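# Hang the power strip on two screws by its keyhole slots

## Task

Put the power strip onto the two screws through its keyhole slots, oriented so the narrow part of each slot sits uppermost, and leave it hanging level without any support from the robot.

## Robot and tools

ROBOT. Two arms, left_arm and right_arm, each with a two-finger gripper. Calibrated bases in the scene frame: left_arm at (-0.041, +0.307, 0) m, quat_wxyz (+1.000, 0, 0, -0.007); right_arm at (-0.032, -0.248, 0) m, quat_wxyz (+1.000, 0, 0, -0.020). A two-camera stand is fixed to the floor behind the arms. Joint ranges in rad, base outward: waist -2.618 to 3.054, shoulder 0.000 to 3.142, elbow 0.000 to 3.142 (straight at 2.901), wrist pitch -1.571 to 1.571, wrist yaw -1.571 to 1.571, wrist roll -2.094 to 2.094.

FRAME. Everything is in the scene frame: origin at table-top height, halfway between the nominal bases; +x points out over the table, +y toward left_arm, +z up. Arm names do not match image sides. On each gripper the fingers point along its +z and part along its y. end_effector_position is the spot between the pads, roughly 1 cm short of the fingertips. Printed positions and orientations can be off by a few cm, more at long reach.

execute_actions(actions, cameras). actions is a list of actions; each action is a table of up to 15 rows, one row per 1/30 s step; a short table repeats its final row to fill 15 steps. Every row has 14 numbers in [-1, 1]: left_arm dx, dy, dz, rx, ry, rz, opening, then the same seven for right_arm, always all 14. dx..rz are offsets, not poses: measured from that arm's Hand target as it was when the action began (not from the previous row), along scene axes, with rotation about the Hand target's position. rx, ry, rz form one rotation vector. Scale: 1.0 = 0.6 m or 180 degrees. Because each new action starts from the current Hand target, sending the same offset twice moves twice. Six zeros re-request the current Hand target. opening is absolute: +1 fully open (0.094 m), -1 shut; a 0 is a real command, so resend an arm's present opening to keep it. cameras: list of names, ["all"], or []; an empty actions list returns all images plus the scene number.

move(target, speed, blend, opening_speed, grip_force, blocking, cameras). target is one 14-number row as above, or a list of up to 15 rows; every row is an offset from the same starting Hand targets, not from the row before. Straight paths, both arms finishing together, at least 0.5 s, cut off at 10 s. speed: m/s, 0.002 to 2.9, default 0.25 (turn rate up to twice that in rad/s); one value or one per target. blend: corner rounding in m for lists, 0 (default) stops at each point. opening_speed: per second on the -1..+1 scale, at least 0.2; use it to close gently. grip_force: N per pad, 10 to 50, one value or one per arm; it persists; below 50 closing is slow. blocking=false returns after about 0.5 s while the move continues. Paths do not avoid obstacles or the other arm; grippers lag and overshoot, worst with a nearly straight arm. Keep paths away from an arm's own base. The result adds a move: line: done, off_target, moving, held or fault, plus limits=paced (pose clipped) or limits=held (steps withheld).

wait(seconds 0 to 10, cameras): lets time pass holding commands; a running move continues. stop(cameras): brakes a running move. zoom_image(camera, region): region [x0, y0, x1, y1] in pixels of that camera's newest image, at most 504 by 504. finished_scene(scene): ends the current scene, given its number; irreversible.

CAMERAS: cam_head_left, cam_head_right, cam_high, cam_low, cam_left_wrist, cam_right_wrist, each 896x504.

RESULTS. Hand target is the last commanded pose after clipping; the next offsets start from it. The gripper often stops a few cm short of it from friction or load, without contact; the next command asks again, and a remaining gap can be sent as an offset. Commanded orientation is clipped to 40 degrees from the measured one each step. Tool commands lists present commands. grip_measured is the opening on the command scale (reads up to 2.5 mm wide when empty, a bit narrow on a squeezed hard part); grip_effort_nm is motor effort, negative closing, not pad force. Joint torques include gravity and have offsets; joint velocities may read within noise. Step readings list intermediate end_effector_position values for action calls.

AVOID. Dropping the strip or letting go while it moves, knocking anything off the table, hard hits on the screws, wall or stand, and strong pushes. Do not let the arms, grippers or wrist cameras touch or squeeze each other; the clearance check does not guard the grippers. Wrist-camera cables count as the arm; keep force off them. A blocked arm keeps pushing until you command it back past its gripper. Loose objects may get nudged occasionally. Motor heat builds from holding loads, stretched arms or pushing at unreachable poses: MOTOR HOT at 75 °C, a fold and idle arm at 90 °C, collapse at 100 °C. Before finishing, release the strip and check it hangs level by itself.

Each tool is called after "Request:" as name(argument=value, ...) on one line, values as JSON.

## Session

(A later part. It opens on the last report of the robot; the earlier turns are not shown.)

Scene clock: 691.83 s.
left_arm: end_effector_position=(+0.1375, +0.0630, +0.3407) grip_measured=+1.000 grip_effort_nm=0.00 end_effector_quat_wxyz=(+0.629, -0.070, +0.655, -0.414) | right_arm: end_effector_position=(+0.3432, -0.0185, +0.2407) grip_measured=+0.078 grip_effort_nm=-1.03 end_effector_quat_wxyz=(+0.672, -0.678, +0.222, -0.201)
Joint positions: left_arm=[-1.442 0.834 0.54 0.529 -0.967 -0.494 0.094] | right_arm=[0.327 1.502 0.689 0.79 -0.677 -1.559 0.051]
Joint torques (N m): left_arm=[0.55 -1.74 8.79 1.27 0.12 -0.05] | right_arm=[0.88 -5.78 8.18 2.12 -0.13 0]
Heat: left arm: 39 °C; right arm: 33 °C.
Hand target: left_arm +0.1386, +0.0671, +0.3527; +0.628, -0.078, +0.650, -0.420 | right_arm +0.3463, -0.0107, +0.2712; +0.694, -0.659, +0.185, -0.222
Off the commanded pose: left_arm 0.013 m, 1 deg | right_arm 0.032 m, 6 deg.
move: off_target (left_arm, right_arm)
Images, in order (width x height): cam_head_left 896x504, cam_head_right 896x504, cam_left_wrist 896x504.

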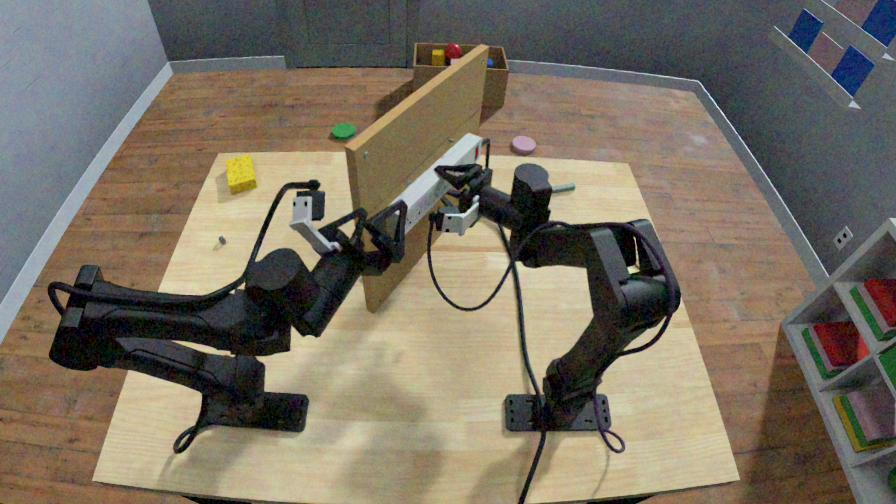

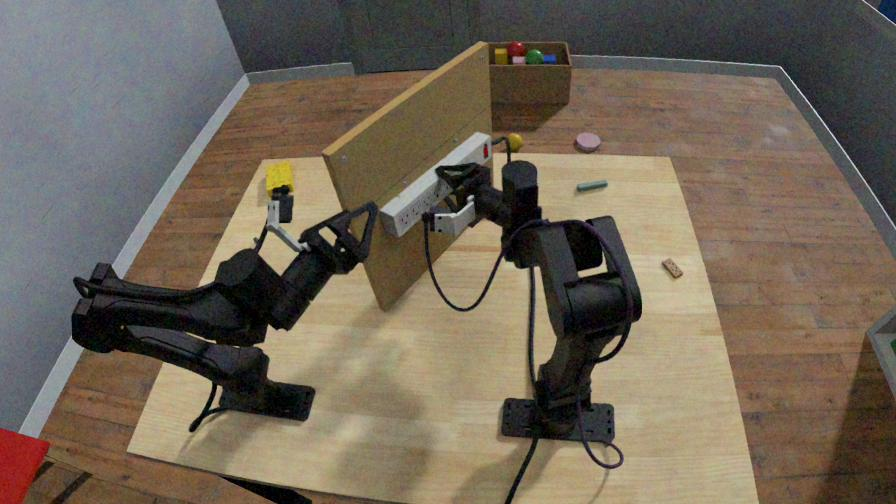

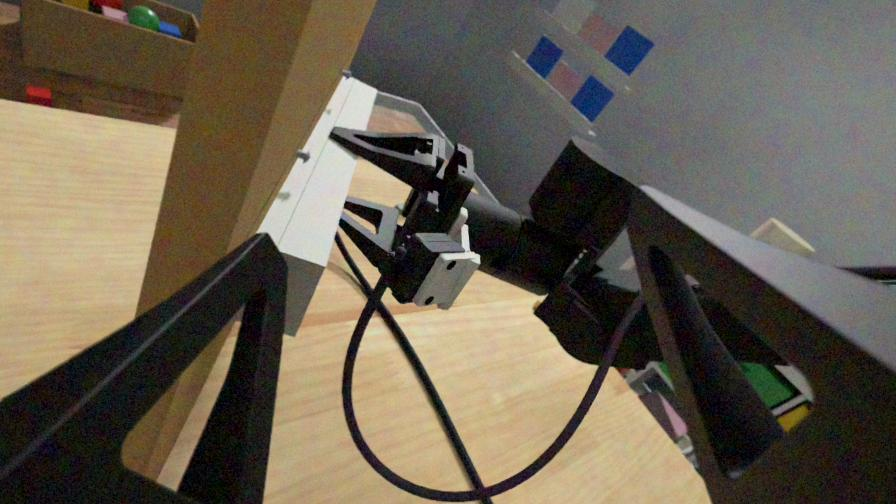

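Request:
move(target=[[0, 0, 0, 0, 0, 0, 1.0, -0.0293, -0.0405, 0.05, -0.0063, -0.0091, 0, -0.15], [0, 0, 0, 0, 0, 0, 1.0, -0.0108, -0.0127, 0.0917, -0.0063, -0.0091, 0, -0.15]], speed=[0.1, 0.05], cameras=["cam_left_wrist", "cam_head_left", "cam_head_right"])

Request:
zoom_image(camera="cam_left_wrist", region=[200, 40, 460, 400])

Request:
zoom_image(camera="cam_head_right", region=[380, 110, 540, 250])

Scene clock: 701.97 s.
left_arm: end_effector_position=(+0.1375, +0.0630, +0.3407) grip_measured=+1.000 grip_effort_nm=0.00 end_effector_quat_wxyz=(+0.629, -0.070, +0.655, -0.414) | right_arm: end_effector_position=(+0.3380, -0.0230, +0.2863) grip_measured=+0.078 grip_effort_nm=-1.03 end_effector_quat_wxyz=(+0.670, -0.684, +0.213, -0.196)
Joint positions: left_arm=[-1.442 0.834 0.54 0.529 -0.967 -0.494 0.094] | right_arm=[0.307 1.389 0.806 0.548 -0.717 -1.577 0.051]
Joint torques (N m): left_arm=[0.58 -1.73 8.79 1.27 0.12 -0.06] | right_arm=[0.79 -6.69 9.28 2 0.04 -0.1]
Heat: left arm: 39 °C; right arm: 34 °C.
Hand target: left_arm +0.1386, +0.0671, +0.3527; +0.628, -0.078, +0.650, -0.420 | right_arm +0.3399, -0.0183, +0.3260; +0.690, -0.663, +0.173, -0.233
Off the commanded pose: left_arm 0.013 m, 1 deg | right_arm 0.040 m, 7 deg.
move: off_target (left_arm, right_arm)
Images, in order (width x height): cam_head_left 896x504, cam_head_right 896x504, cam_left_wrist 896x504.

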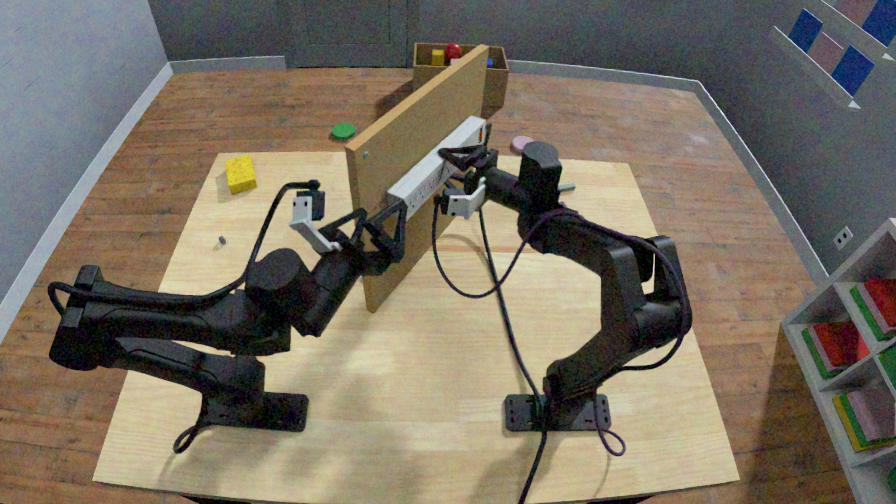

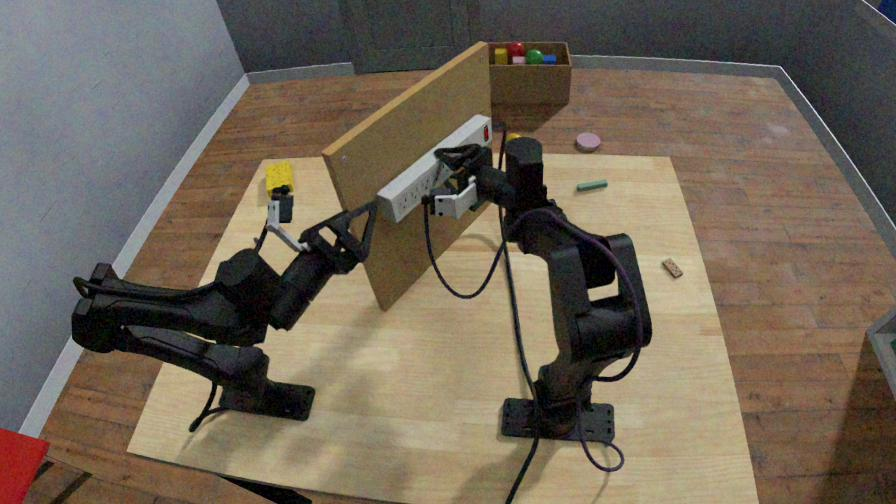

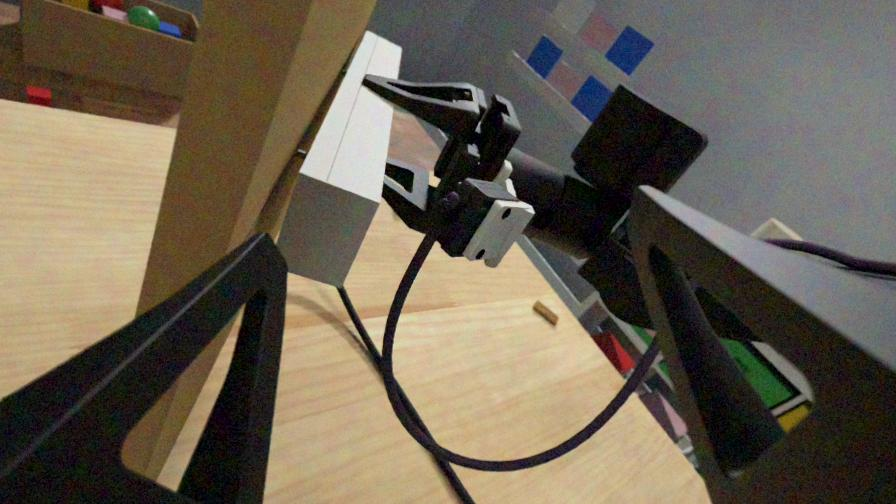

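Scaled by 1.400 from the camera's 896x504 image, which has a finer 1280x720 frame.

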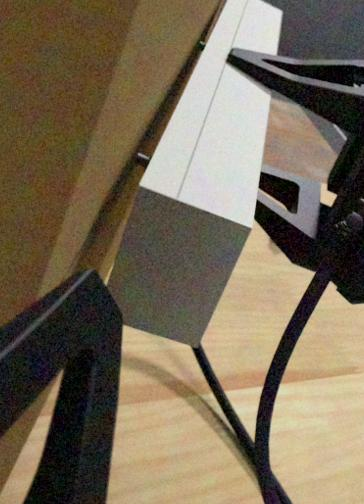

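Scaled by 3.150 from the camera's 896x504 image, which has a finer 1280x720 frame.

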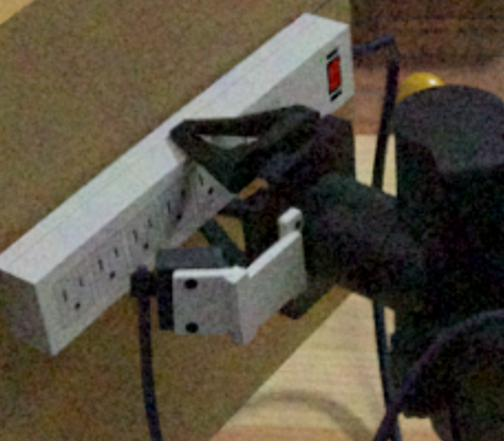

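Request:
move(target=[[0, 0, 0, 0, 0, 0, 1.0, -0.0184, -0.0278, -0.0583, -0.0037, -0.0056, 0, -0.15], [0, 0, 0, 0, 0, 0, 1.0, -0.0018, -0.0028, -0.02, -0.0037, -0.0056, 0, -0.15]], speed=[0.1, 0.05], cameras=["cam_left_wrist"])

Request:
zoom_image(camera="cam_left_wrist", region=[240, 20, 440, 300])

Scene clock: 708.50 s.
left_arm: end_effector_position=(+0.1375, +0.0630, +0.3407) grip_measured=+1.000 grip_effort_nm=0.00 end_effector_quat_wxyz=(+0.629, -0.070, +0.655, -0.414) | right_arm: end_effector_position=(+0.3352, -0.0231, +0.2839) grip_measured=+0.078 grip_effort_nm=-1.03 end_effector_quat_wxyz=(+0.672, -0.682, +0.197, -0.210)
Joint positions: left_arm=[-1.442 0.834 0.54 0.529 -0.967 -0.494 0.094] | right_arm=[0.308 1.389 0.777 0.6 -0.717 -1.601 0.051]
Joint torques (N m): left_arm=[0.57 -1.74 8.81 1.27 0.11 -0.06] | right_arm=[0.34 -5.49 8.62 1.99 0 -0.08]
Heat: left arm: 39 °C; right arm: 35 °C.
Hand target: left_arm +0.1386, +0.0671, +0.3527; +0.628, -0.078, +0.650, -0.420 | right_arm +0.3388, -0.0200, +0.3141; +0.687, -0.665, +0.166, -0.240
Off the commanded pose: left_arm 0.013 m, 1 deg | right_arm 0.030 m, 6 deg.
move: off_target (left_arm, right_arm)
Images, in order (width x height): cam_left_wrist 896x504.

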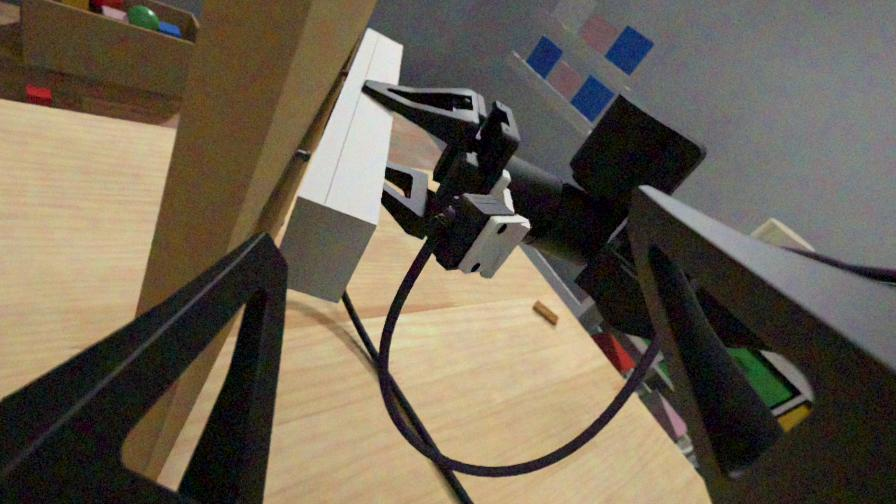

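Scaled by 1.800 from the camera's 896x504 image, which has a finer 1280x720 frame.

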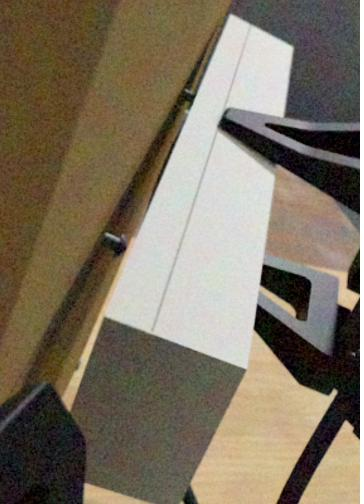

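Request:
move(target=[[0, 0, 0, 0, 0, 0, 1.0, -0.0188, -0.0377, -0.1167, 0.0028, 0.0042, 0, -0.15], [0, 0, 0, 0, 0, 0, 1.0, 0.0042, -0.0028, 0.0073, 0.0028, 0.0042, 0, -0.15]], speed=[0.12, 0.06], cameras=[])

Scene clock: 715.97 s.
left_arm: end_effector_position=(+0.1375, +0.0630, +0.3407) grip_measured=+1.000 grip_effort_nm=0.01 end_effector_quat_wxyz=(+0.629, -0.070, +0.655, -0.414) | right_arm: end_effector_position=(+0.3391, -0.0265, +0.2656) grip_measured=+0.077 grip_effort_nm=-1.03 end_effector_quat_wxyz=(+0.662, -0.692, +0.220, -0.187)
Joint positions: left_arm=[-1.442 0.834 0.54 0.529 -0.967 -0.494 0.094] | right_arm=[0.293 1.414 0.772 0.568 -0.734 -1.588 0.051]
Joint torques (N m): left_arm=[0.55 -1.73 8.77 1.27 0.12 -0.05] | right_arm=[0.85 -8.44 9.66 2.18 0.06 -0.04]
Heat: left arm: 39 °C; right arm: 35 °C.
Hand target: left_arm +0.1386, +0.0671, +0.3527; +0.628, -0.078, +0.650, -0.420 | right_arm +0.3413, -0.0217, +0.3185; +0.689, -0.664, +0.171, -0.235
Off the commanded pose: left_arm 0.013 m, 1 deg | right_arm 0.053 m, 9 deg.
move: off_target (left_arm, right_arm)
No camera images: "cameras" was empty.

Request:
move(target=[0, 0, 0, 0, 0, 0, 1.0, -0.0032, 0.0021, 0.0225, 0.0034, -0.0149, 0, -0.15], speed=0.05, cameras=[])

Scene clock: 718.07 s.
left_arm: end_effector_position=(+0.1375, +0.0630, +0.3407) grip_measured=+1.000 grip_effort_nm=0.00 end_effector_quat_wxyz=(+0.629, -0.070, +0.655, -0.414) | right_arm: end_effector_position=(+0.3424, -0.0266, +0.2719) grip_measured=+0.077 grip_effort_nm=-1.03 end_effector_quat_wxyz=(+0.662, -0.688, +0.223, -0.198)
Joint positions: left_arm=[-1.442 0.834 0.54 0.529 -0.967 -0.494 0.094] | right_arm=[0.299 1.41 0.785 0.564 -0.708 -1.587 0.051]
Joint torques (N m): left_arm=[0.57 -1.73 8.8 1.27 0.12 -0.06] | right_arm=[0.92 -8.83 9.25 2.42 -0.14 -0.11]
Heat: left arm: 39 °C; right arm: 35 °C.
Hand target: left_arm +0.1386, +0.0671, +0.3527; +0.628, -0.078, +0.650, -0.420 | right_arm +0.3394, -0.0203, +0.3318; +0.697, -0.654, +0.157, -0.249
Off the commanded pose: left_arm 0.013 m, 1 deg | right_arm 0.060 m, 11 deg.
move: off_target (left_arm, right_arm)
No camera images: "cameras" was empty.

Request:
move(target=[0, 0, 0, 0, 0, 0, 1.0, -0.008, 0.0053, 0.0167, -0.0031, -0.0046, 0.003, -0.15], speed=0.05, cameras=[])

Scene clock: 721.37 s.
left_arm: end_effector_position=(+0.1375, +0.0630, +0.3407) grip_measured=+1.000 grip_effort_nm=0.00 end_effector_quat_wxyz=(+0.629, -0.070, +0.655, -0.414) | right_arm: end_effector_position=(+0.3399, -0.0246, +0.2794) grip_measured=+0.077 grip_effort_nm=-1.03 end_effector_quat_wxyz=(+0.661, -0.689, +0.220, -0.198)
Joint positions: left_arm=[-1.442 0.834 0.54 0.529 -0.967 -0.494 0.094] | right_arm=[0.307 1.391 0.802 0.528 -0.703 -1.592 0.051]
Joint torques (N m): left_arm=[0.53 -1.73 8.8 1.27 0.13 -0.06] | right_arm=[1.05 -9.11 9.77 2.34 -0.19 -0.23]
Heat: left arm: 39 °C; right arm: 35 °C.
Hand target: left_arm +0.1386, +0.0671, +0.3527; +0.628, -0.078, +0.650, -0.420 | right_arm +0.3346, -0.0173, +0.3420; +0.696, -0.656, +0.147, -0.252
Off the commanded pose: left_arm 0.013 m, 1 deg | right_arm 0.063 m, 12 deg.
move: off_target (left_arm, right_arm)
No camera images: "cameras" was empty.

Request:
move(target=[0, 0, 0, 0, 0, 0, 1.0, 0.0092, 0.0139, 0, -0.0015, -0.0023, 0.003, -0.15], speed=0.04, cameras=["cam_left_wrist", "cam_head_right"])

Request:
zoom_image(camera="cam_left_wrist", region=[240, 20, 440, 300])

Request:
zoom_image(camera="cam_head_right", region=[370, 100, 530, 240])

Scene clock: 724.07 s.
left_arm: end_effector_position=(+0.1375, +0.0630, +0.3407) grip_measured=+1.000 grip_effort_nm=0.00 end_effector_quat_wxyz=(+0.629, -0.070, +0.655, -0.414) | right_arm: end_effector_position=(+0.3390, -0.0231, +0.2821) grip_measured=+0.077 grip_effort_nm=-1.02 end_effector_quat_wxyz=(+0.660, -0.691, +0.217, -0.201)
Joint positions: left_arm=[-1.442 0.834 0.54 0.529 -0.967 -0.494 0.094] | right_arm=[0.312 1.385 0.811 0.512 -0.698 -1.602 0.051]
Joint torques (N m): left_arm=[0.55 -1.72 8.81 1.26 0.12 -0.06] | right_arm=[1.81 -6.34 10.86 2.52 -0.18 -0.22]
Heat: left arm: 40 °C; right arm: 36 °C.
Hand target: left_arm +0.1386, +0.0671, +0.3527; +0.628, -0.078, +0.650, -0.420 | right_arm +0.3401, -0.0089, +0.3421; +0.696, -0.658, +0.141, -0.251
Off the commanded pose: left_arm 0.013 m, 1 deg | right_arm 0.061 m, 12 deg.
move: off_target (left_arm, right_arm)
Images, in order (width x height): cam_head_right 896x504, cam_left_wrist 896x504.

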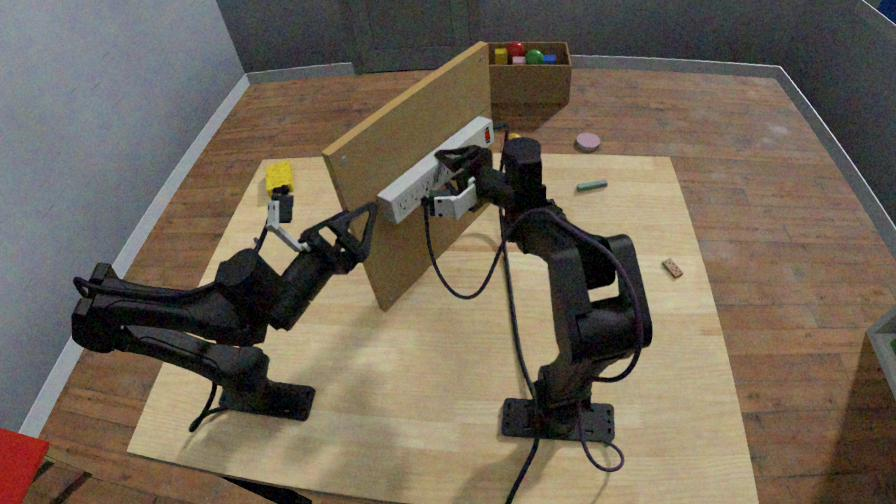

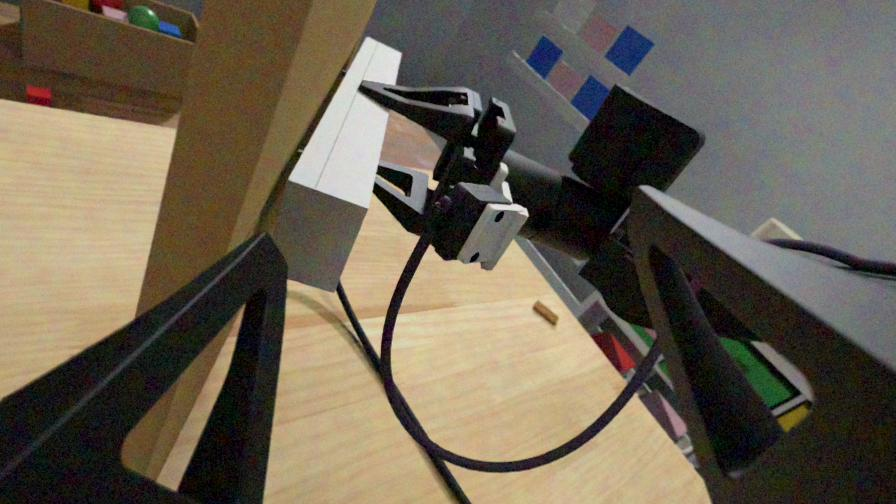

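Scaled by 1.800 from the camera's 896x504 image, which has a finer 1280x720 frame.

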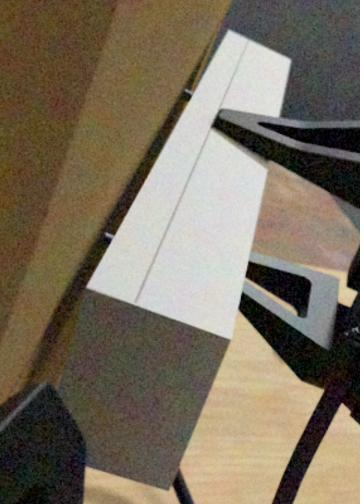

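Scaled by 3.150 from the camera's 896x504 image, which has a finer 1280x720 frame.

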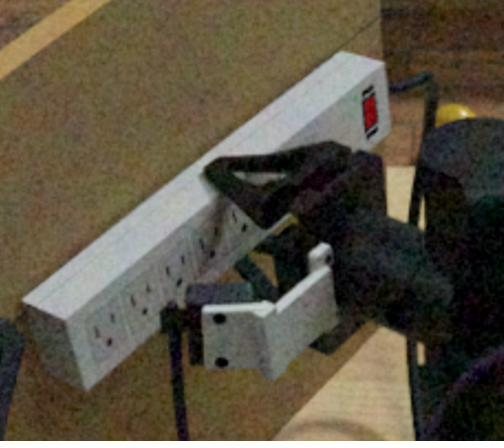

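Request:
move(target=[0, 0, 0, 0, 0, 0, 1.0, -0.0149, -0.0062, 0.0067, 0.0035, -0.0196, 0.002, -0.15], speed=0.05, cameras=[])

Scene clock: 740.30 s.
left_arm: end_effector_position=(+0.1375, +0.0630, +0.3407) grip_measured=+1.000 grip_effort_nm=0.00 end_effector_quat_wxyz=(+0.629, -0.070, +0.655, -0.414) | right_arm: end_effector_position=(+0.3388, -0.0231, +0.2827) grip_measured=+0.077 grip_effort_nm=-1.03 end_effector_quat_wxyz=(+0.660, -0.691, +0.216, -0.202)
Joint positions: left_arm=[-1.442 0.834 0.54 0.529 -0.967 -0.494 0.094] | right_arm=[0.312 1.384 0.811 0.512 -0.698 -1.604 0.051]
Joint torques (N m): left_arm=[0.54 -1.73 8.79 1.27 0.12 -0.06] | right_arm=[1.47 -8.06 7.88 3.07 -0.29 -0.37]
Heat: left arm: 40 °C; right arm: 37 °C.
Hand target: left_arm +0.1386, +0.0671, +0.3527; +0.628, -0.078, +0.650, -0.420 | right_arm +0.3312, -0.0126, +0.3459; +0.704, -0.646, +0.119, -0.268
Off the commanded pose: left_arm 0.013 m, 1 deg | right_arm 0.065 m, 15 deg.
move: off_target (left_arm, right_arm)
No camera images: "cameras" was empty.

Request:
move(target=[[0, 0, 0, 0, 0, 0, 1.0, -0.0277, -0.0375, -0.1098, 0, 0, 0, -0.15], [0, 0, 0, 0, 0, 0, 1.0, -0.0065, -0.0055, 0.0085, 0, 0, 0, -0.15]], speed=[0.12, 0.08], cameras=[])

Scene clock: 749.60 s.
left_arm: end_effector_position=(+0.1375, +0.0630, +0.3407) grip_measured=+1.000 grip_effort_nm=0.00 end_effector_quat_wxyz=(+0.629, -0.070, +0.655, -0.414) | right_arm: end_effector_position=(+0.3301, -0.0191, +0.2965) grip_measured=+0.077 grip_effort_nm=-1.03 end_effector_quat_wxyz=(+0.679, -0.680, +0.174, -0.216)
Joint positions: left_arm=[-1.442 0.834 0.54 0.529 -0.967 -0.494 0.094] | right_arm=[0.314 1.378 0.792 0.608 -0.739 -1.613 0.051]
Joint torques (N m): left_arm=[0.54 -1.74 8.81 1.27 0.11 -0.05] | right_arm=[0.73 -8.27 9.46 2.17 0.08 -0.15]
Heat: left arm: 40 °C; right arm: 38 °C.
Hand target: left_arm +0.1386, +0.0671, +0.3527; +0.628, -0.078, +0.650, -0.420 | right_arm +0.3272, -0.0159, +0.3511; +0.704, -0.646, +0.119, -0.268
Off the commanded pose: left_arm 0.013 m, 1 deg | right_arm 0.055 m, 10 deg.
move: off_target (left_arm, right_arm)
No camera images: "cameras" was empty.

Request:
move(target=[[0, 0, 0, 0, 0, 0, 1.0, -0.015, -0.0358, -0.1325, -0.0002, 0.008, -0.0111, -0.15], [0, 0, 0, 0, 0, 0, 1.0, 0.0062, -0.0038, -0.0142, -0.0002, 0.008, -0.0111, -0.15]], speed=[0.12, 0.08], cameras=[])

Scene clock: 755.13 s.
left_arm: end_effector_position=(+0.1375, +0.0630, +0.3407) grip_measured=+1.000 grip_effort_nm=0.00 end_effector_quat_wxyz=(+0.629, -0.070, +0.655, -0.414) | right_arm: end_effector_position=(+0.3332, -0.0199, +0.2922) grip_measured=+0.077 grip_effort_nm=-1.03 end_effector_quat_wxyz=(+0.674, -0.679, +0.182, -0.226)
Joint positions: left_arm=[-1.442 0.834 0.54 0.529 -0.967 -0.494 0.094] | right_arm=[0.322 1.381 0.78 0.616 -0.703 -1.622 0.051]
Joint torques (N m): left_arm=[0.54 -1.74 8.79 1.27 0.12 -0.05] | right_arm=[0.66 -8.4 9.11 2.06 0.12 -0.09]
Heat: left arm: 40 °C; right arm: 38 °C.
Hand target: left_arm +0.1386, +0.0671, +0.3527; +0.628, -0.078, +0.650, -0.420 | right_arm +0.3309, -0.0182, +0.3426; +0.698, -0.648, +0.139, -0.273
Off the commanded pose: left_arm 0.013 m, 1 deg | right_arm 0.050 m, 9 deg.
move: off_target (left_arm, right_arm)
No camera images: "cameras" was empty.

Request:
wait(seconds=0.1, cameras=["cam_left_wrist", "cam_head_right"])

Request:
zoom_image(camera="cam_head_right", region=[370, 90, 530, 230])

Request:
zoom_image(camera="cam_left_wrist", region=[240, 0, 440, 280])

Scene clock: 756.30 s.
left_arm: end_effector_position=(+0.1375, +0.0630, +0.3407) grip_measured=+1.000 grip_effort_nm=0.00 end_effector_quat_wxyz=(+0.629, -0.070, +0.655, -0.414) | right_arm: end_effector_position=(+0.3332, -0.0199, +0.2923) grip_measured=+0.077 grip_effort_nm=-1.03 end_effector_quat_wxyz=(+0.674, -0.679, +0.182, -0.226)
Joint positions: left_arm=[-1.442 0.834 0.54 0.529 -0.967 -0.494 0.094] | right_arm=[0.322 1.381 0.781 0.615 -0.703 -1.622 0.051]
Joint torques (N m): left_arm=[0.54 -1.74 8.76 1.26 0.11 -0.05] | right_arm=[0.62 -8.47 9.11 2.07 0.13 -0.08]
Heat: left arm: 40 °C; right arm: 38 °C.
Hand target: left_arm +0.1386, +0.0671, +0.3527; +0.628, -0.078, +0.650, -0.420 | right_arm +0.3310, -0.0182, +0.3427; +0.698, -0.648, +0.139, -0.273
Tool commands: left_gripper/opening=+1.0 right_gripper/opening=-0.15
Off the commanded pose: left_arm 0.013 m, 1 deg | right_arm 0.050 m, 9 deg.
wait: 0.10 s; at rest from the start
Images, in order (width x height): cam_head_right 896x504, cam_left_wrist 896x504.

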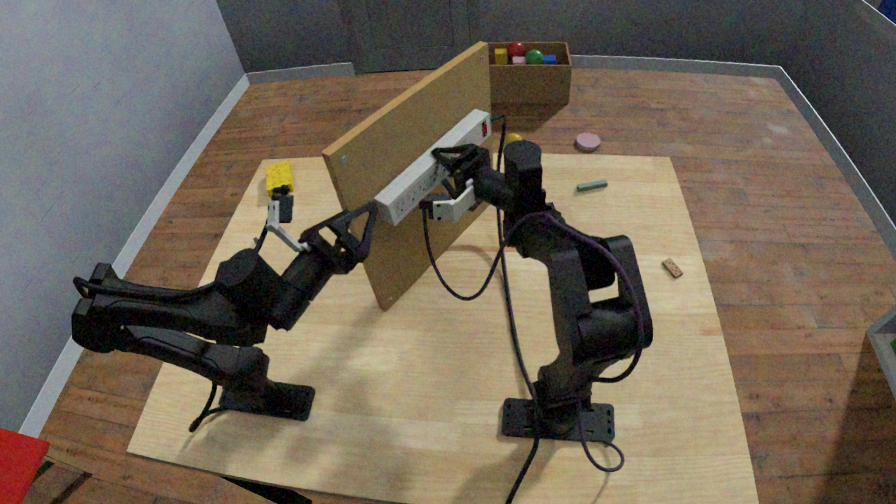

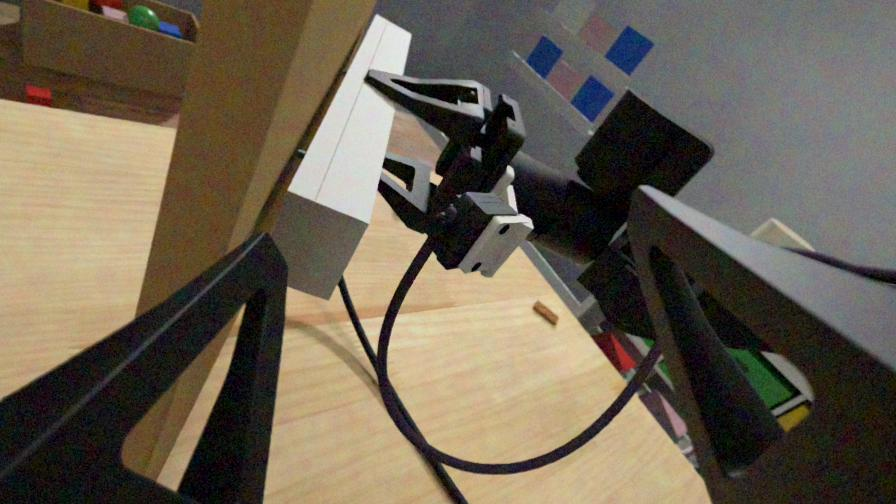

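Scaled by 3.150 from the camera's 896x504 image, which has a finer 1280x720 frame.

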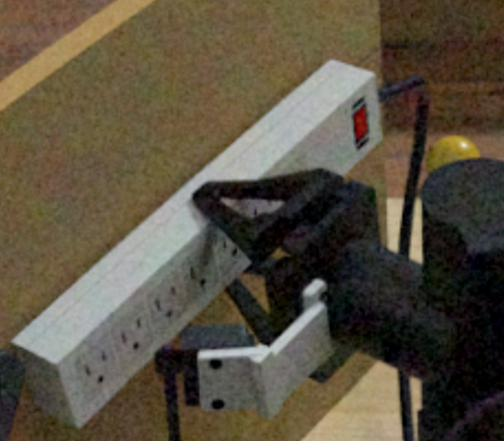

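Scaled by 1.800 from the camera's 896x504 image, which has a finer 1280x720 frame.

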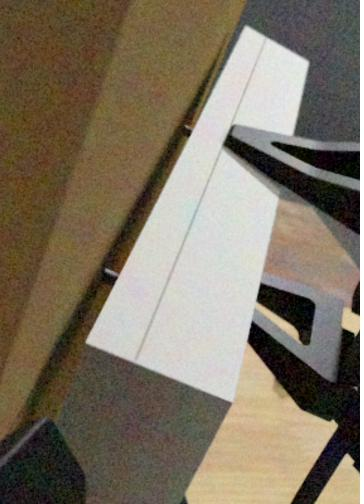

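Request:
move(target=[[0, 0, 0, 0, 0, 0, 1.0, -0.0187, -0.0337, -0.1283, 0.0075, 0.0183, 0, -0.15], [0, 0, 0, 0, 0, 0, 1.0, -0.0003, -0.0058, -0.01, 0.0075, 0.0183, 0, -0.15]], speed=[0.12, 0.08], cameras=["cam_head_right", "cam_left_wrist"])

Request:
zoom_image(camera="cam_head_right", region=[370, 90, 530, 230])

Scene clock: 764.37 s.
left_arm: end_effector_position=(+0.1375, +0.0630, +0.3407) grip_measured=+1.000 grip_effort_nm=0.00 end_effector_quat_wxyz=(+0.629, -0.070, +0.655, -0.414) | right_arm: end_effector_position=(+0.3342, -0.0216, +0.2893) grip_measured=+0.077 grip_effort_nm=-1.03 end_effector_quat_wxyz=(+0.677, -0.675, +0.204, -0.209)
Joint positions: left_arm=[-1.442 0.834 0.54 0.529 -0.967 -0.494 0.094] | right_arm=[0.318 1.381 0.776 0.612 -0.701 -1.573 0.051]
Joint torques (N m): left_arm=[0.55 -1.77 8.84 1.26 0.12 -0.06] | right_arm=[0.34 -8.84 8.46 2.07 0.08 -0.05]
Heat: left arm: 40 °C; right arm: 38 °C.
Hand target: left_arm +0.1386, +0.0671, +0.3527; +0.628, -0.078, +0.650, -0.420 | right_arm +0.3308, -0.0217, +0.3367; +0.701, -0.647, +0.162, -0.252
Off the commanded pose: left_arm 0.013 m, 1 deg | right_arm 0.048 m, 8 deg.
move: off_target (left_arm, right_arm)
Images, in order (width x height): cam_head_right 896x504, cam_left_wrist 896x504.

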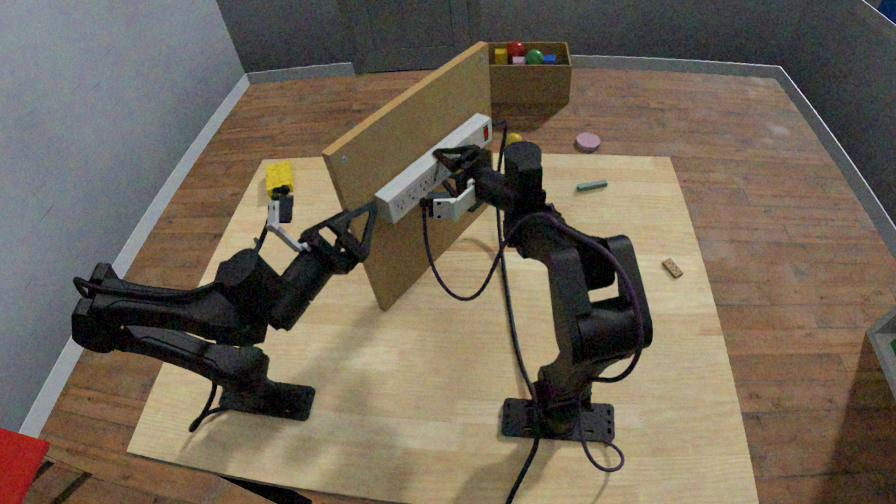

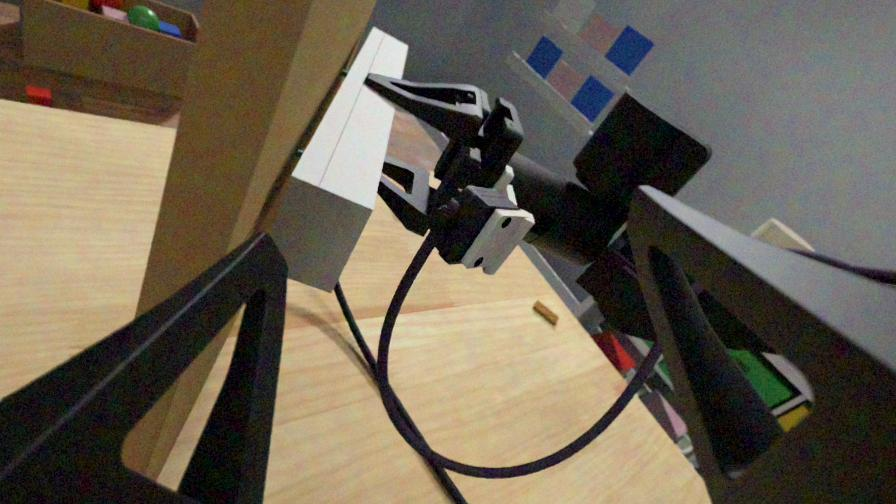

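Scaled by 3.150 from the camera's 896x504 image, which has a finer 1280x720 frame.

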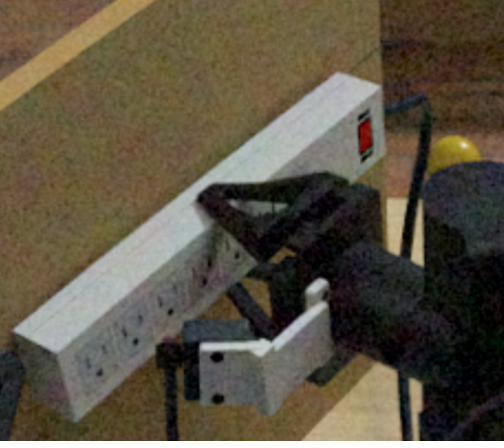

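Request:
move(target=[[0, 0, 0, 0, 0, 0, 1.0, -0.0162, -0.0292, -0.1288, 0, 0, 0.0033, -0.15], [0, 0, 0, 0, 0, 0, 1.0, 0.0021, -0.0014, -0.0105, 0, 0, 0.0033, -0.15]], speed=[0.12, 0.08], cameras=[])

Scene clock: 770.83 s.
left_arm: end_effector_position=(+0.1375, +0.0630, +0.3407) grip_measured=+1.000 grip_effort_nm=0.00 end_effector_quat_wxyz=(+0.629, -0.070, +0.655, -0.414) | right_arm: end_effector_position=(+0.3356, -0.0229, +0.2837) grip_measured=+0.077 grip_effort_nm=-1.02 end_effector_quat_wxyz=(+0.679, -0.675, +0.201, -0.207)
Joint positions: left_arm=[-1.442 0.834 0.54 0.529 -0.967 -0.494 0.094] | right_arm=[0.309 1.399 0.764 0.646 -0.717 -1.57 0.051]
Joint torques (N m): left_arm=[0.54 -1.76 8.83 1.28 0.11 -0.05] | right_arm=[0.43 -8.94 8.31 2.03 0.07 -0.06]
Heat: left arm: 40 °C; right arm: 38 °C.
Hand target: left_arm +0.1386, +0.0671, +0.3527; +0.628, -0.078, +0.650, -0.420 | right_arm +0.3321, -0.0226, +0.3303; +0.702, -0.648, +0.159, -0.249
Off the commanded pose: left_arm 0.013 m, 1 deg | right_arm 0.047 m, 8 deg.
move: off_target (left_arm, right_arm)
No camera images: "cameras" was empty.

Request:
move(target=[0, 0, 0, 0, 0, 0, 1.0, 0.0147, 0.0222, 0, 0, 0, 0, -0.15], speed=0.04, cameras=[])

Scene clock: 772.63 s.
left_arm: end_effector_position=(+0.1375, +0.0630, +0.3407) grip_measured=+1.000 grip_effort_nm=0.00 end_effector_quat_wxyz=(+0.629, -0.070, +0.655, -0.414) | right_arm: end_effector_position=(+0.3357, -0.0203, +0.2838) grip_measured=+0.077 grip_effort_nm=-1.03 end_effector_quat_wxyz=(+0.678, -0.676, +0.203, -0.207)
Joint positions: left_arm=[-1.442 0.834 0.54 0.529 -0.967 -0.494 0.094] | right_arm=[0.319 1.399 0.769 0.636 -0.704 -1.571 0.051]
Joint torques (N m): left_arm=[0.55 -1.76 8.81 1.27 0.12 -0.06] | right_arm=[2.06 -5.64 10.41 2.17 0.26 -0.05]
Heat: left arm: 40 °C; right arm: 38 °C.
Hand target: left_arm +0.1386, +0.0671, +0.3527; +0.628, -0.078, +0.650, -0.420 | right_arm +0.3409, -0.0092, +0.3302; +0.702, -0.648, +0.159, -0.249
Off the commanded pose: left_arm 0.013 m, 1 deg | right_arm 0.048 m, 8 deg.
move: off_target (left_arm, right_arm)
No camera images: "cameras" was empty.

Request:
move(target=[0, 0, 0, 0, 0, 0, 1.0, 0, 0, 0.007, 0, 0, 0, -0.15], speed=0.02, cameras=[])

Scene clock: 775.20 s.
left_arm: end_effector_position=(+0.1375, +0.0630, +0.3407) grip_measured=+1.000 grip_effort_nm=0.01 end_effector_quat_wxyz=(+0.629, -0.070, +0.655, -0.414) | right_arm: end_effector_position=(+0.3358, -0.0202, +0.2841) grip_measured=+0.077 grip_effort_nm=-1.03 end_effector_quat_wxyz=(+0.676, -0.678, +0.204, -0.205)
Joint positions: left_arm=[-1.442 0.834 0.54 0.529 -0.967 -0.494 0.094] | right_arm=[0.319 1.396 0.776 0.617 -0.704 -1.576 0.051]
Joint torques (N m): left_arm=[0.54 -1.74 8.79 1.27 0.12 -0.05] | right_arm=[1.99 -6 10.69 2.21 0.26 -0.03]
Heat: left arm: 40 °C; right arm: 38 °C.
Hand target: left_arm +0.1386, +0.0671, +0.3527; +0.628, -0.078, +0.650, -0.420 | right_arm +0.3409, -0.0093, +0.3346; +0.702, -0.648, +0.159, -0.249
Off the commanded pose: left_arm 0.013 m, 1 deg | right_arm 0.052 m, 9 deg.
move: off_target (left_arm, right_arm)
No camera images: "cameras" was empty.

Request:
move(target=[0, 0, 0, 0, 0, 0, 1.0, 0, 0, 0.01, 0, 0, 0, -0.15], speed=0.02, cameras=[])

Scene clock: 776.60 s.
left_arm: end_effector_position=(+0.1375, +0.0630, +0.3407) grip_measured=+1.000 grip_effort_nm=0.00 end_effector_quat_wxyz=(+0.629, -0.070, +0.655, -0.414) | right_arm: end_effector_position=(+0.3365, -0.0201, +0.2851) grip_measured=+0.077 grip_effort_nm=-1.03 end_effector_quat_wxyz=(+0.672, -0.681, +0.209, -0.201)
Joint positions: left_arm=[-1.442 0.834 0.54 0.529 -0.967 -0.494 0.094] | right_arm=[0.32 1.391 0.791 0.578 -0.702 -1.578 0.051]
Joint torques (N m): left_arm=[0.57 -1.73 8.81 1.27 0.12 -0.05] | right_arm=[1.88 -6.43 10.85 2.34 0.2 0]
Heat: left arm: 40 °C; right arm: 38 °C.
Hand target: left_arm +0.1386, +0.0671, +0.3527; +0.628, -0.078, +0.650, -0.420 | right_arm +0.3409, -0.0093, +0.3405; +0.702, -0.648, +0.159, -0.248
Off the commanded pose: left_arm 0.013 m, 1 deg | right_arm 0.057 m, 9 deg.
move: off_target (left_arm, right_arm)
No camera images: "cameras" was empty.

Request:
move(target=[0, 0, 0, 0, 0, 0, 1.0, 0, 0, 0.01, 0.0055, -0.0037, 0, -0.15], speed=0.02, cameras=[])

Scene clock: 778.23 s.
left_arm: end_effector_position=(+0.1375, +0.0630, +0.3407) grip_measured=+1.000 grip_effort_nm=0.00 end_effector_quat_wxyz=(+0.629, -0.070, +0.655, -0.414) | right_arm: end_effector_position=(+0.3363, -0.0201, +0.2857) grip_measured=+0.077 grip_effort_nm=-1.03 end_effector_quat_wxyz=(+0.672, -0.681, +0.210, -0.201)
Joint positions: left_arm=[-1.442 0.834 0.54 0.529 -0.967 -0.494 0.094] | right_arm=[0.32 1.389 0.792 0.576 -0.7 -1.576 0.051]
Joint torques (N m): left_arm=[0.57 -1.74 8.79 1.27 0.12 -0.05] | right_arm=[1.85 -6.48 10.74 2.53 0.18 0.13]
Heat: left arm: 40 °C; right arm: 38 °C.
Hand target: left_arm +0.1386, +0.0671, +0.3527; +0.628, -0.078, +0.650, -0.420 | right_arm +0.3408, -0.0092, +0.3465; +0.709, -0.640, +0.157, -0.251
Off the commanded pose: left_arm 0.013 m, 1 deg | right_arm 0.062 m, 10 deg.
move: off_target (left_arm, right_arm)
No camera images: "cameras" was empty.

Request:
move(target=[0, 0, 0, 0, 0, 0, 1.0, -0.0145, -0.0223, -0.0058, -0.0055, 0.0037, 0, -0.15], speed=0.05, cameras=[])

Scene clock: 783.97 s.
left_arm: end_effector_position=(+0.1375, +0.0630, +0.3407) grip_measured=+1.000 grip_effort_nm=0.00 end_effector_quat_wxyz=(+0.629, -0.070, +0.655, -0.414) | right_arm: end_effector_position=(+0.3363, -0.0208, +0.2859) grip_measured=+0.077 grip_effort_nm=-1.03 end_effector_quat_wxyz=(+0.672, -0.681, +0.212, -0.201)
Joint positions: left_arm=[-1.442 0.834 0.54 0.529 -0.967 -0.494 0.094] | right_arm=[0.319 1.386 0.792 0.573 -0.699 -1.573 0.051]
Joint torques (N m): left_arm=[0.54 -1.74 8.81 1.27 0.11 -0.06] | right_arm=[-0.4 -9.39 9.16 2.18 -0.17 -0.04]
Heat: left arm: 40 °C; right arm: 38 °C.
Hand target: left_arm +0.1386, +0.0671, +0.3527; +0.628, -0.078, +0.650, -0.420 | right_arm +0.3322, -0.0226, +0.3430; +0.702, -0.648, +0.159, -0.249
Off the commanded pose: left_arm 0.013 m, 1 deg | right_arm 0.057 m, 10 deg.
move: off_target (left_arm, right_arm)
No camera images: "cameras" was empty.

Request:
move(target=[0, 0, 0, 0, 0, 0, 1.0, -0.0055, -0.0083, 0.0117, 0, 0, 0, -0.15], speed=0.04, cameras=[])

Scene clock: 785.47 s.
left_arm: end_effector_position=(+0.1375, +0.0630, +0.3407) grip_measured=+1.000 grip_effort_nm=0.00 end_effector_quat_wxyz=(+0.629, -0.070, +0.655, -0.414) | right_arm: end_effector_position=(+0.3346, -0.0257, +0.2999) grip_measured=+0.077 grip_effort_nm=-1.03 end_effector_quat_wxyz=(+0.676, -0.676, +0.207, -0.208)
Joint positions: left_arm=[-1.442 0.834 0.54 0.529 -0.967 -0.494 0.094] | right_arm=[0.305 1.359 0.809 0.551 -0.711 -1.571 0.051]
Joint torques (N m): left_arm=[0.54 -1.73 8.79 1.28 0.11 -0.05] | right_arm=[-0.47 -8.79 8.83 2.06 -0.17 -0.03]
Heat: left arm: 40 °C; right arm: 38 °C.
Hand target: left_arm +0.1386, +0.0671, +0.3527; +0.628, -0.078, +0.650, -0.420 | right_arm +0.3289, -0.0276, +0.3501; +0.702, -0.648, +0.159, -0.249
Off the commanded pose: left_arm 0.013 m, 1 deg | right_arm 0.050 m, 8 deg.
move: off_target (left_arm, right_arm)
No camera images: "cameras" was empty.

Request:
move(target=[0, 0, 0, 0, 0, 0, 1.0, 0.0083, 0.0139, -0.025, 0, 0, 0.002, -0.15], speed=0.04, cameras=[])

Scene clock: 788.70 s.
left_arm: end_effector_position=(+0.1375, +0.0630, +0.3407) grip_measured=+1.000 grip_effort_nm=0.00 end_effector_quat_wxyz=(+0.629, -0.070, +0.655, -0.414) | right_arm: end_effector_position=(+0.3339, -0.0217, +0.3029) grip_measured=+0.077 grip_effort_nm=-1.03 end_effector_quat_wxyz=(+0.681, -0.673, +0.197, -0.211)
Joint positions: left_arm=[-1.442 0.834 0.54 0.529 -0.967 -0.494 0.094] | right_arm=[0.315 1.368 0.809 0.582 -0.711 -1.571 0.051]
Joint torques (N m): left_arm=[0.55 -1.76 8.8 1.27 0.11 -0.06] | right_arm=[0.27 -5.59 7.38 2.36 -0.02 -0.07]
Heat: left arm: 40 °C; right arm: 38 °C.
Hand target: left_arm +0.1386, +0.0671, +0.3527; +0.628, -0.078, +0.650, -0.420 | right_arm +0.3339, -0.0193, +0.3350; +0.703, -0.648, +0.157, -0.246
Off the commanded pose: left_arm 0.013 m, 1 deg | right_arm 0.032 m, 7 deg.
move: off_target (left_arm, right_arm)
No camera images: "cameras" was empty.

Request:
move(target=[0, 0, 0, 0, 0, 0, 1.0, 0.0028, 0.0042, -0.025, 0, 0, 0, -0.15], speed=0.04, cameras=[])

Scene clock: 790.60 s.
left_arm: end_effector_position=(+0.1375, +0.0630, +0.3407) grip_measured=+1.000 grip_effort_nm=0.00 end_effector_quat_wxyz=(+0.629, -0.070, +0.655, -0.414) | right_arm: end_effector_position=(+0.3339, -0.0203, +0.3026) grip_measured=+0.077 grip_effort_nm=-1.03 end_effector_quat_wxyz=(+0.689, -0.665, +0.190, -0.215)
Joint positions: left_arm=[-1.442 0.834 0.54 0.529 -0.967 -0.494 0.094] | right_arm=[0.318 1.383 0.791 0.647 -0.711 -1.559 0.051]
Joint torques (N m): left_arm=[0.55 -1.73 8.81 1.28 0.12 -0.05] | right_arm=[0.68 -4.21 6.08 2.34 0.09 -0.22]
Heat: left arm: 40 °C; right arm: 38 °C.
Hand target: left_arm +0.1386, +0.0671, +0.3527; +0.628, -0.078, +0.650, -0.420 | right_arm +0.3355, -0.0167, +0.3201; +0.703, -0.648, +0.157, -0.246
Off the commanded pose: left_arm 0.013 m, 1 deg | right_arm 0.018 m, 6 deg.
move: off_target (left_arm, right_arm)
No camera images: "cameras" was empty.

Request:
move(target=[0, 0, 0, 0, 0, 0, 1.0, 0.0, 0.0, -0.02, -0.0085, 0.0165, 0.002, -0.15], speed=0.04, cameras=[])

Scene clock: 792.77 s.
left_arm: end_effector_position=(+0.1375, +0.0630, +0.3407) grip_measured=+1.000 grip_effort_nm=0.00 end_effector_quat_wxyz=(+0.629, -0.070, +0.655, -0.414) | right_arm: end_effector_position=(+0.3340, -0.0204, +0.3018) grip_measured=+0.077 grip_effort_nm=-1.03 end_effector_quat_wxyz=(+0.688, -0.667, +0.190, -0.215)
Joint positions: left_arm=[-1.442 0.834 0.54 0.529 -0.967 -0.494 0.094] | right_arm=[0.317 1.383 0.791 0.644 -0.712 -1.563 0.051]
Joint torques (N m): left_arm=[0.53 -1.73 8.8 1.27 0.12 -0.06] | right_arm=[0.49 -4.19 6.41 1.74 -0.03 -0.24]
Heat: left arm: 41 °C; right arm: 38 °C.
Hand target: left_arm +0.1386, +0.0671, +0.3527; +0.628, -0.078, +0.650, -0.420 | right_arm +0.3355, -0.0167, +0.3081; +0.691, -0.664, +0.169, -0.229
Off the commanded pose: left_arm 0.013 m, 1 deg | right_arm 0.007 m, 3 deg.
move: off_target (left_arm, right_arm)
No camera images: "cameras" was empty.

Request:
move(target=[0, 0, 0, 0, 0, 0, 1.0, 0.0, 0.0, -0.02, -0.0050, 0.0075, 0.002, -0.15], speed=0.04, cameras=[])

Scene clock: 794.13 s.
left_arm: end_effector_position=(+0.1375, +0.0630, +0.3407) grip_measured=+1.000 grip_effort_nm=0.01 end_effector_quat_wxyz=(+0.629, -0.070, +0.655, -0.414) | right_arm: end_effector_position=(+0.3339, -0.0201, +0.3001) grip_measured=+0.077 grip_effort_nm=-1.02 end_effector_quat_wxyz=(+0.685, -0.670, +0.183, -0.219)
Joint positions: left_arm=[-1.442 0.834 0.54 0.529 -0.967 -0.494 0.094] | right_arm=[0.315 1.386 0.791 0.642 -0.719 -1.583 0.051]
Joint torques (N m): left_arm=[0.54 -1.77 8.77 1.27 0.12 -0.06] | right_arm=[0.39 -3.67 5.46 1.68 -0.07 -0.16]
Heat: left arm: 41 °C; right arm: 38 °C.
Hand target: left_arm +0.1386, +0.0671, +0.3527; +0.628, -0.078, +0.650, -0.420 | right_arm +0.3355, -0.0167, +0.2961; +0.684, -0.673, +0.174, -0.221
Off the commanded pose: left_arm 0.013 m, 1 deg | right_arm 0.006 m, 1 deg.
move: off_target (left_arm)
No camera images: "cameras" was empty.

Request:
move(target=[0, 0, 0, 0, 0, 0, 1.0, 0.0028, -0.0018, -0.0083, 0.0003, 0.0197, -0.002, -0.15], speed=0.04, cameras=["cam_head_right", "cam_left_wrist"])

Request:
zoom_image(camera="cam_head_right", region=[370, 90, 530, 230])

Request:
zoom_image(camera="cam_left_wrist", region=[240, 0, 440, 280])

Scene clock: 797.60 s.
left_arm: end_effector_position=(+0.1375, +0.0630, +0.3407) grip_measured=+1.000 grip_effort_nm=0.00 end_effector_quat_wxyz=(+0.629, -0.070, +0.655, -0.414) | right_arm: end_effector_position=(+0.3347, -0.0205, +0.2948) grip_measured=+0.077 grip_effort_nm=-1.03 end_effector_quat_wxyz=(+0.681, -0.674, +0.192, -0.211)
Joint positions: left_arm=[-1.442 0.834 0.54 0.529 -0.967 -0.494 0.094] | right_arm=[0.314 1.389 0.791 0.621 -0.719 -1.578 0.051]
Joint torques (N m): left_arm=[0.55 -1.73 8.79 1.26 0.11 -0.05] | right_arm=[0.28 -4.29 6.37 1.34 -0.03 0.01]
Heat: left arm: 41 °C; right arm: 37 °C.
Hand target: left_arm +0.1386, +0.0671, +0.3527; +0.628, -0.078, +0.650, -0.420 | right_arm +0.3373, -0.0179, +0.2910; +0.678, -0.679, +0.197, -0.202
Off the commanded pose: left_arm 0.013 m, 1 deg | right_arm 0.005 m, 1 deg.
move: off_target (left_arm)
Images, in order (width x height): cam_head_right 896x504, cam_left_wrist 896x504.

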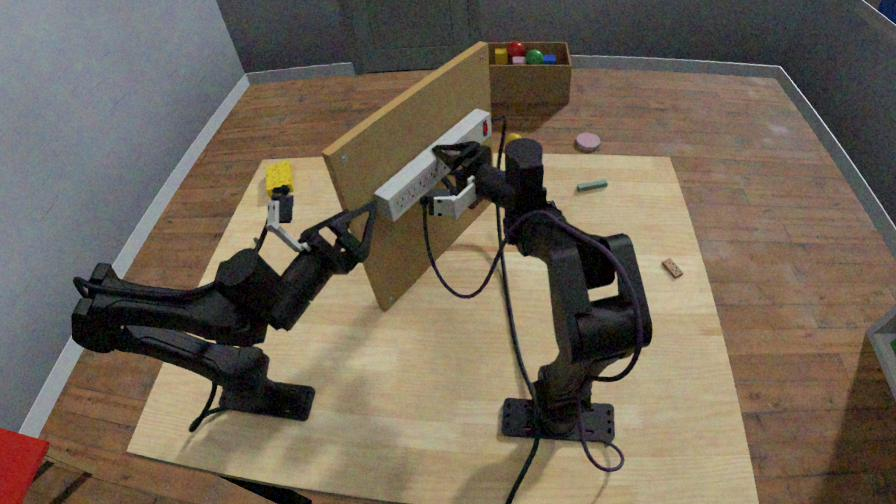

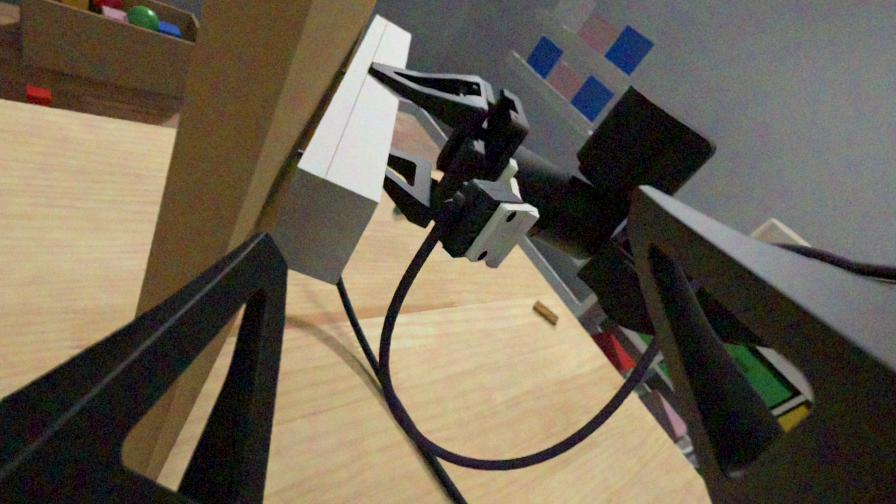

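Scaled by 3.150 from the camera's 896x504 image, which has a finer 1280x720 frame.

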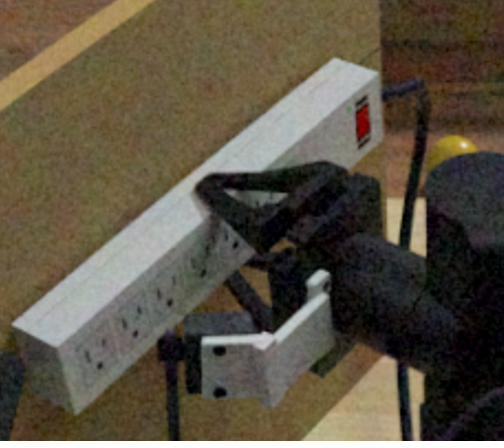

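Scaled by 1.800 from the camera's 896x504 image, which has a finer 1280x720 frame.

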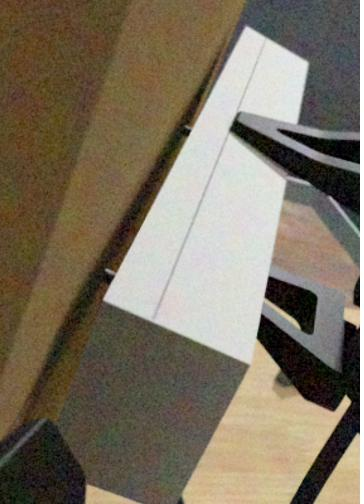

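Request:
move(target=[0, 0, 0, 0, 0, 0, 1.0, 0.009, 0.01, -0.0133, -0.0008, 0.009, -0.001, -0.15], speed=0.03, cameras=[])

Scene clock: 801.07 s.
left_arm: end_effector_position=(+0.1375, +0.0630, +0.3407) grip_measured=+1.000 grip_effort_nm=0.00 end_effector_quat_wxyz=(+0.629, -0.070, +0.655, -0.414) | right_arm: end_effector_position=(+0.3355, -0.0207, +0.2941) grip_measured=+0.077 grip_effort_nm=-1.02 end_effector_quat_wxyz=(+0.681, -0.674, +0.194, -0.210)
Joint positions: left_arm=[-1.442 0.834 0.54 0.529 -0.967 -0.494 0.094] | right_arm=[0.314 1.391 0.791 0.621 -0.717 -1.576 0.051]
Joint torques (N m): left_arm=[0.55 -1.74 8.77 1.27 0.12 -0.05] | right_arm=[1.48 -2.19 7.04 1.31 0.17 0.06]
Heat: left arm: 41 °C; right arm: 36 °C.
Hand target: left_arm +0.1386, +0.0671, +0.3527; +0.628, -0.078, +0.650, -0.420 | right_arm +0.3427, -0.0119, +0.2830; +0.674, -0.682, +0.208, -0.193
Off the commanded pose: left_arm 0.013 m, 1 deg | right_arm 0.016 m, 3 deg.
move: off_target (left_arm, right_arm)
No camera images: "cameras" was empty.

Request:
move(target=[0, 0, 0, 0, 0, 0, 1.0, -0.0018, -0.0028, -0.0167, -0.0015, 0.003, 0, -0.15], speed=0.03, cameras=[])

Scene clock: 802.77 s.
left_arm: end_effector_position=(+0.1375, +0.0630, +0.3407) grip_measured=+1.000 grip_effort_nm=0.00 end_effector_quat_wxyz=(+0.629, -0.070, +0.655, -0.414) | right_arm: end_effector_position=(+0.3355, -0.0206, +0.2942) grip_measured=+0.077 grip_effort_nm=-1.03 end_effector_quat_wxyz=(+0.682, -0.674, +0.192, -0.210)
Joint positions: left_arm=[-1.442 0.834 0.54 0.529 -0.967 -0.494 0.094] | right_arm=[0.313 1.393 0.791 0.626 -0.72 -1.576 0.051]
Joint torques (N m): left_arm=[0.51 -1.72 8.81 1.27 0.11 -0.06] | right_arm=[1.1 -2.02 5.12 1.44 0.14 0.04]
Heat: left arm: 41 °C; right arm: 36 °C.
Hand target: left_arm +0.1386, +0.0671, +0.3527; +0.628, -0.078, +0.650, -0.420 | right_arm +0.3415, -0.0135, +0.2730; +0.672, -0.684, +0.210, -0.191
Off the commanded pose: left_arm 0.013 m, 1 deg | right_arm 0.023 m, 3 deg.
move: off_target (left_arm, right_arm)
No camera images: "cameras" was empty.


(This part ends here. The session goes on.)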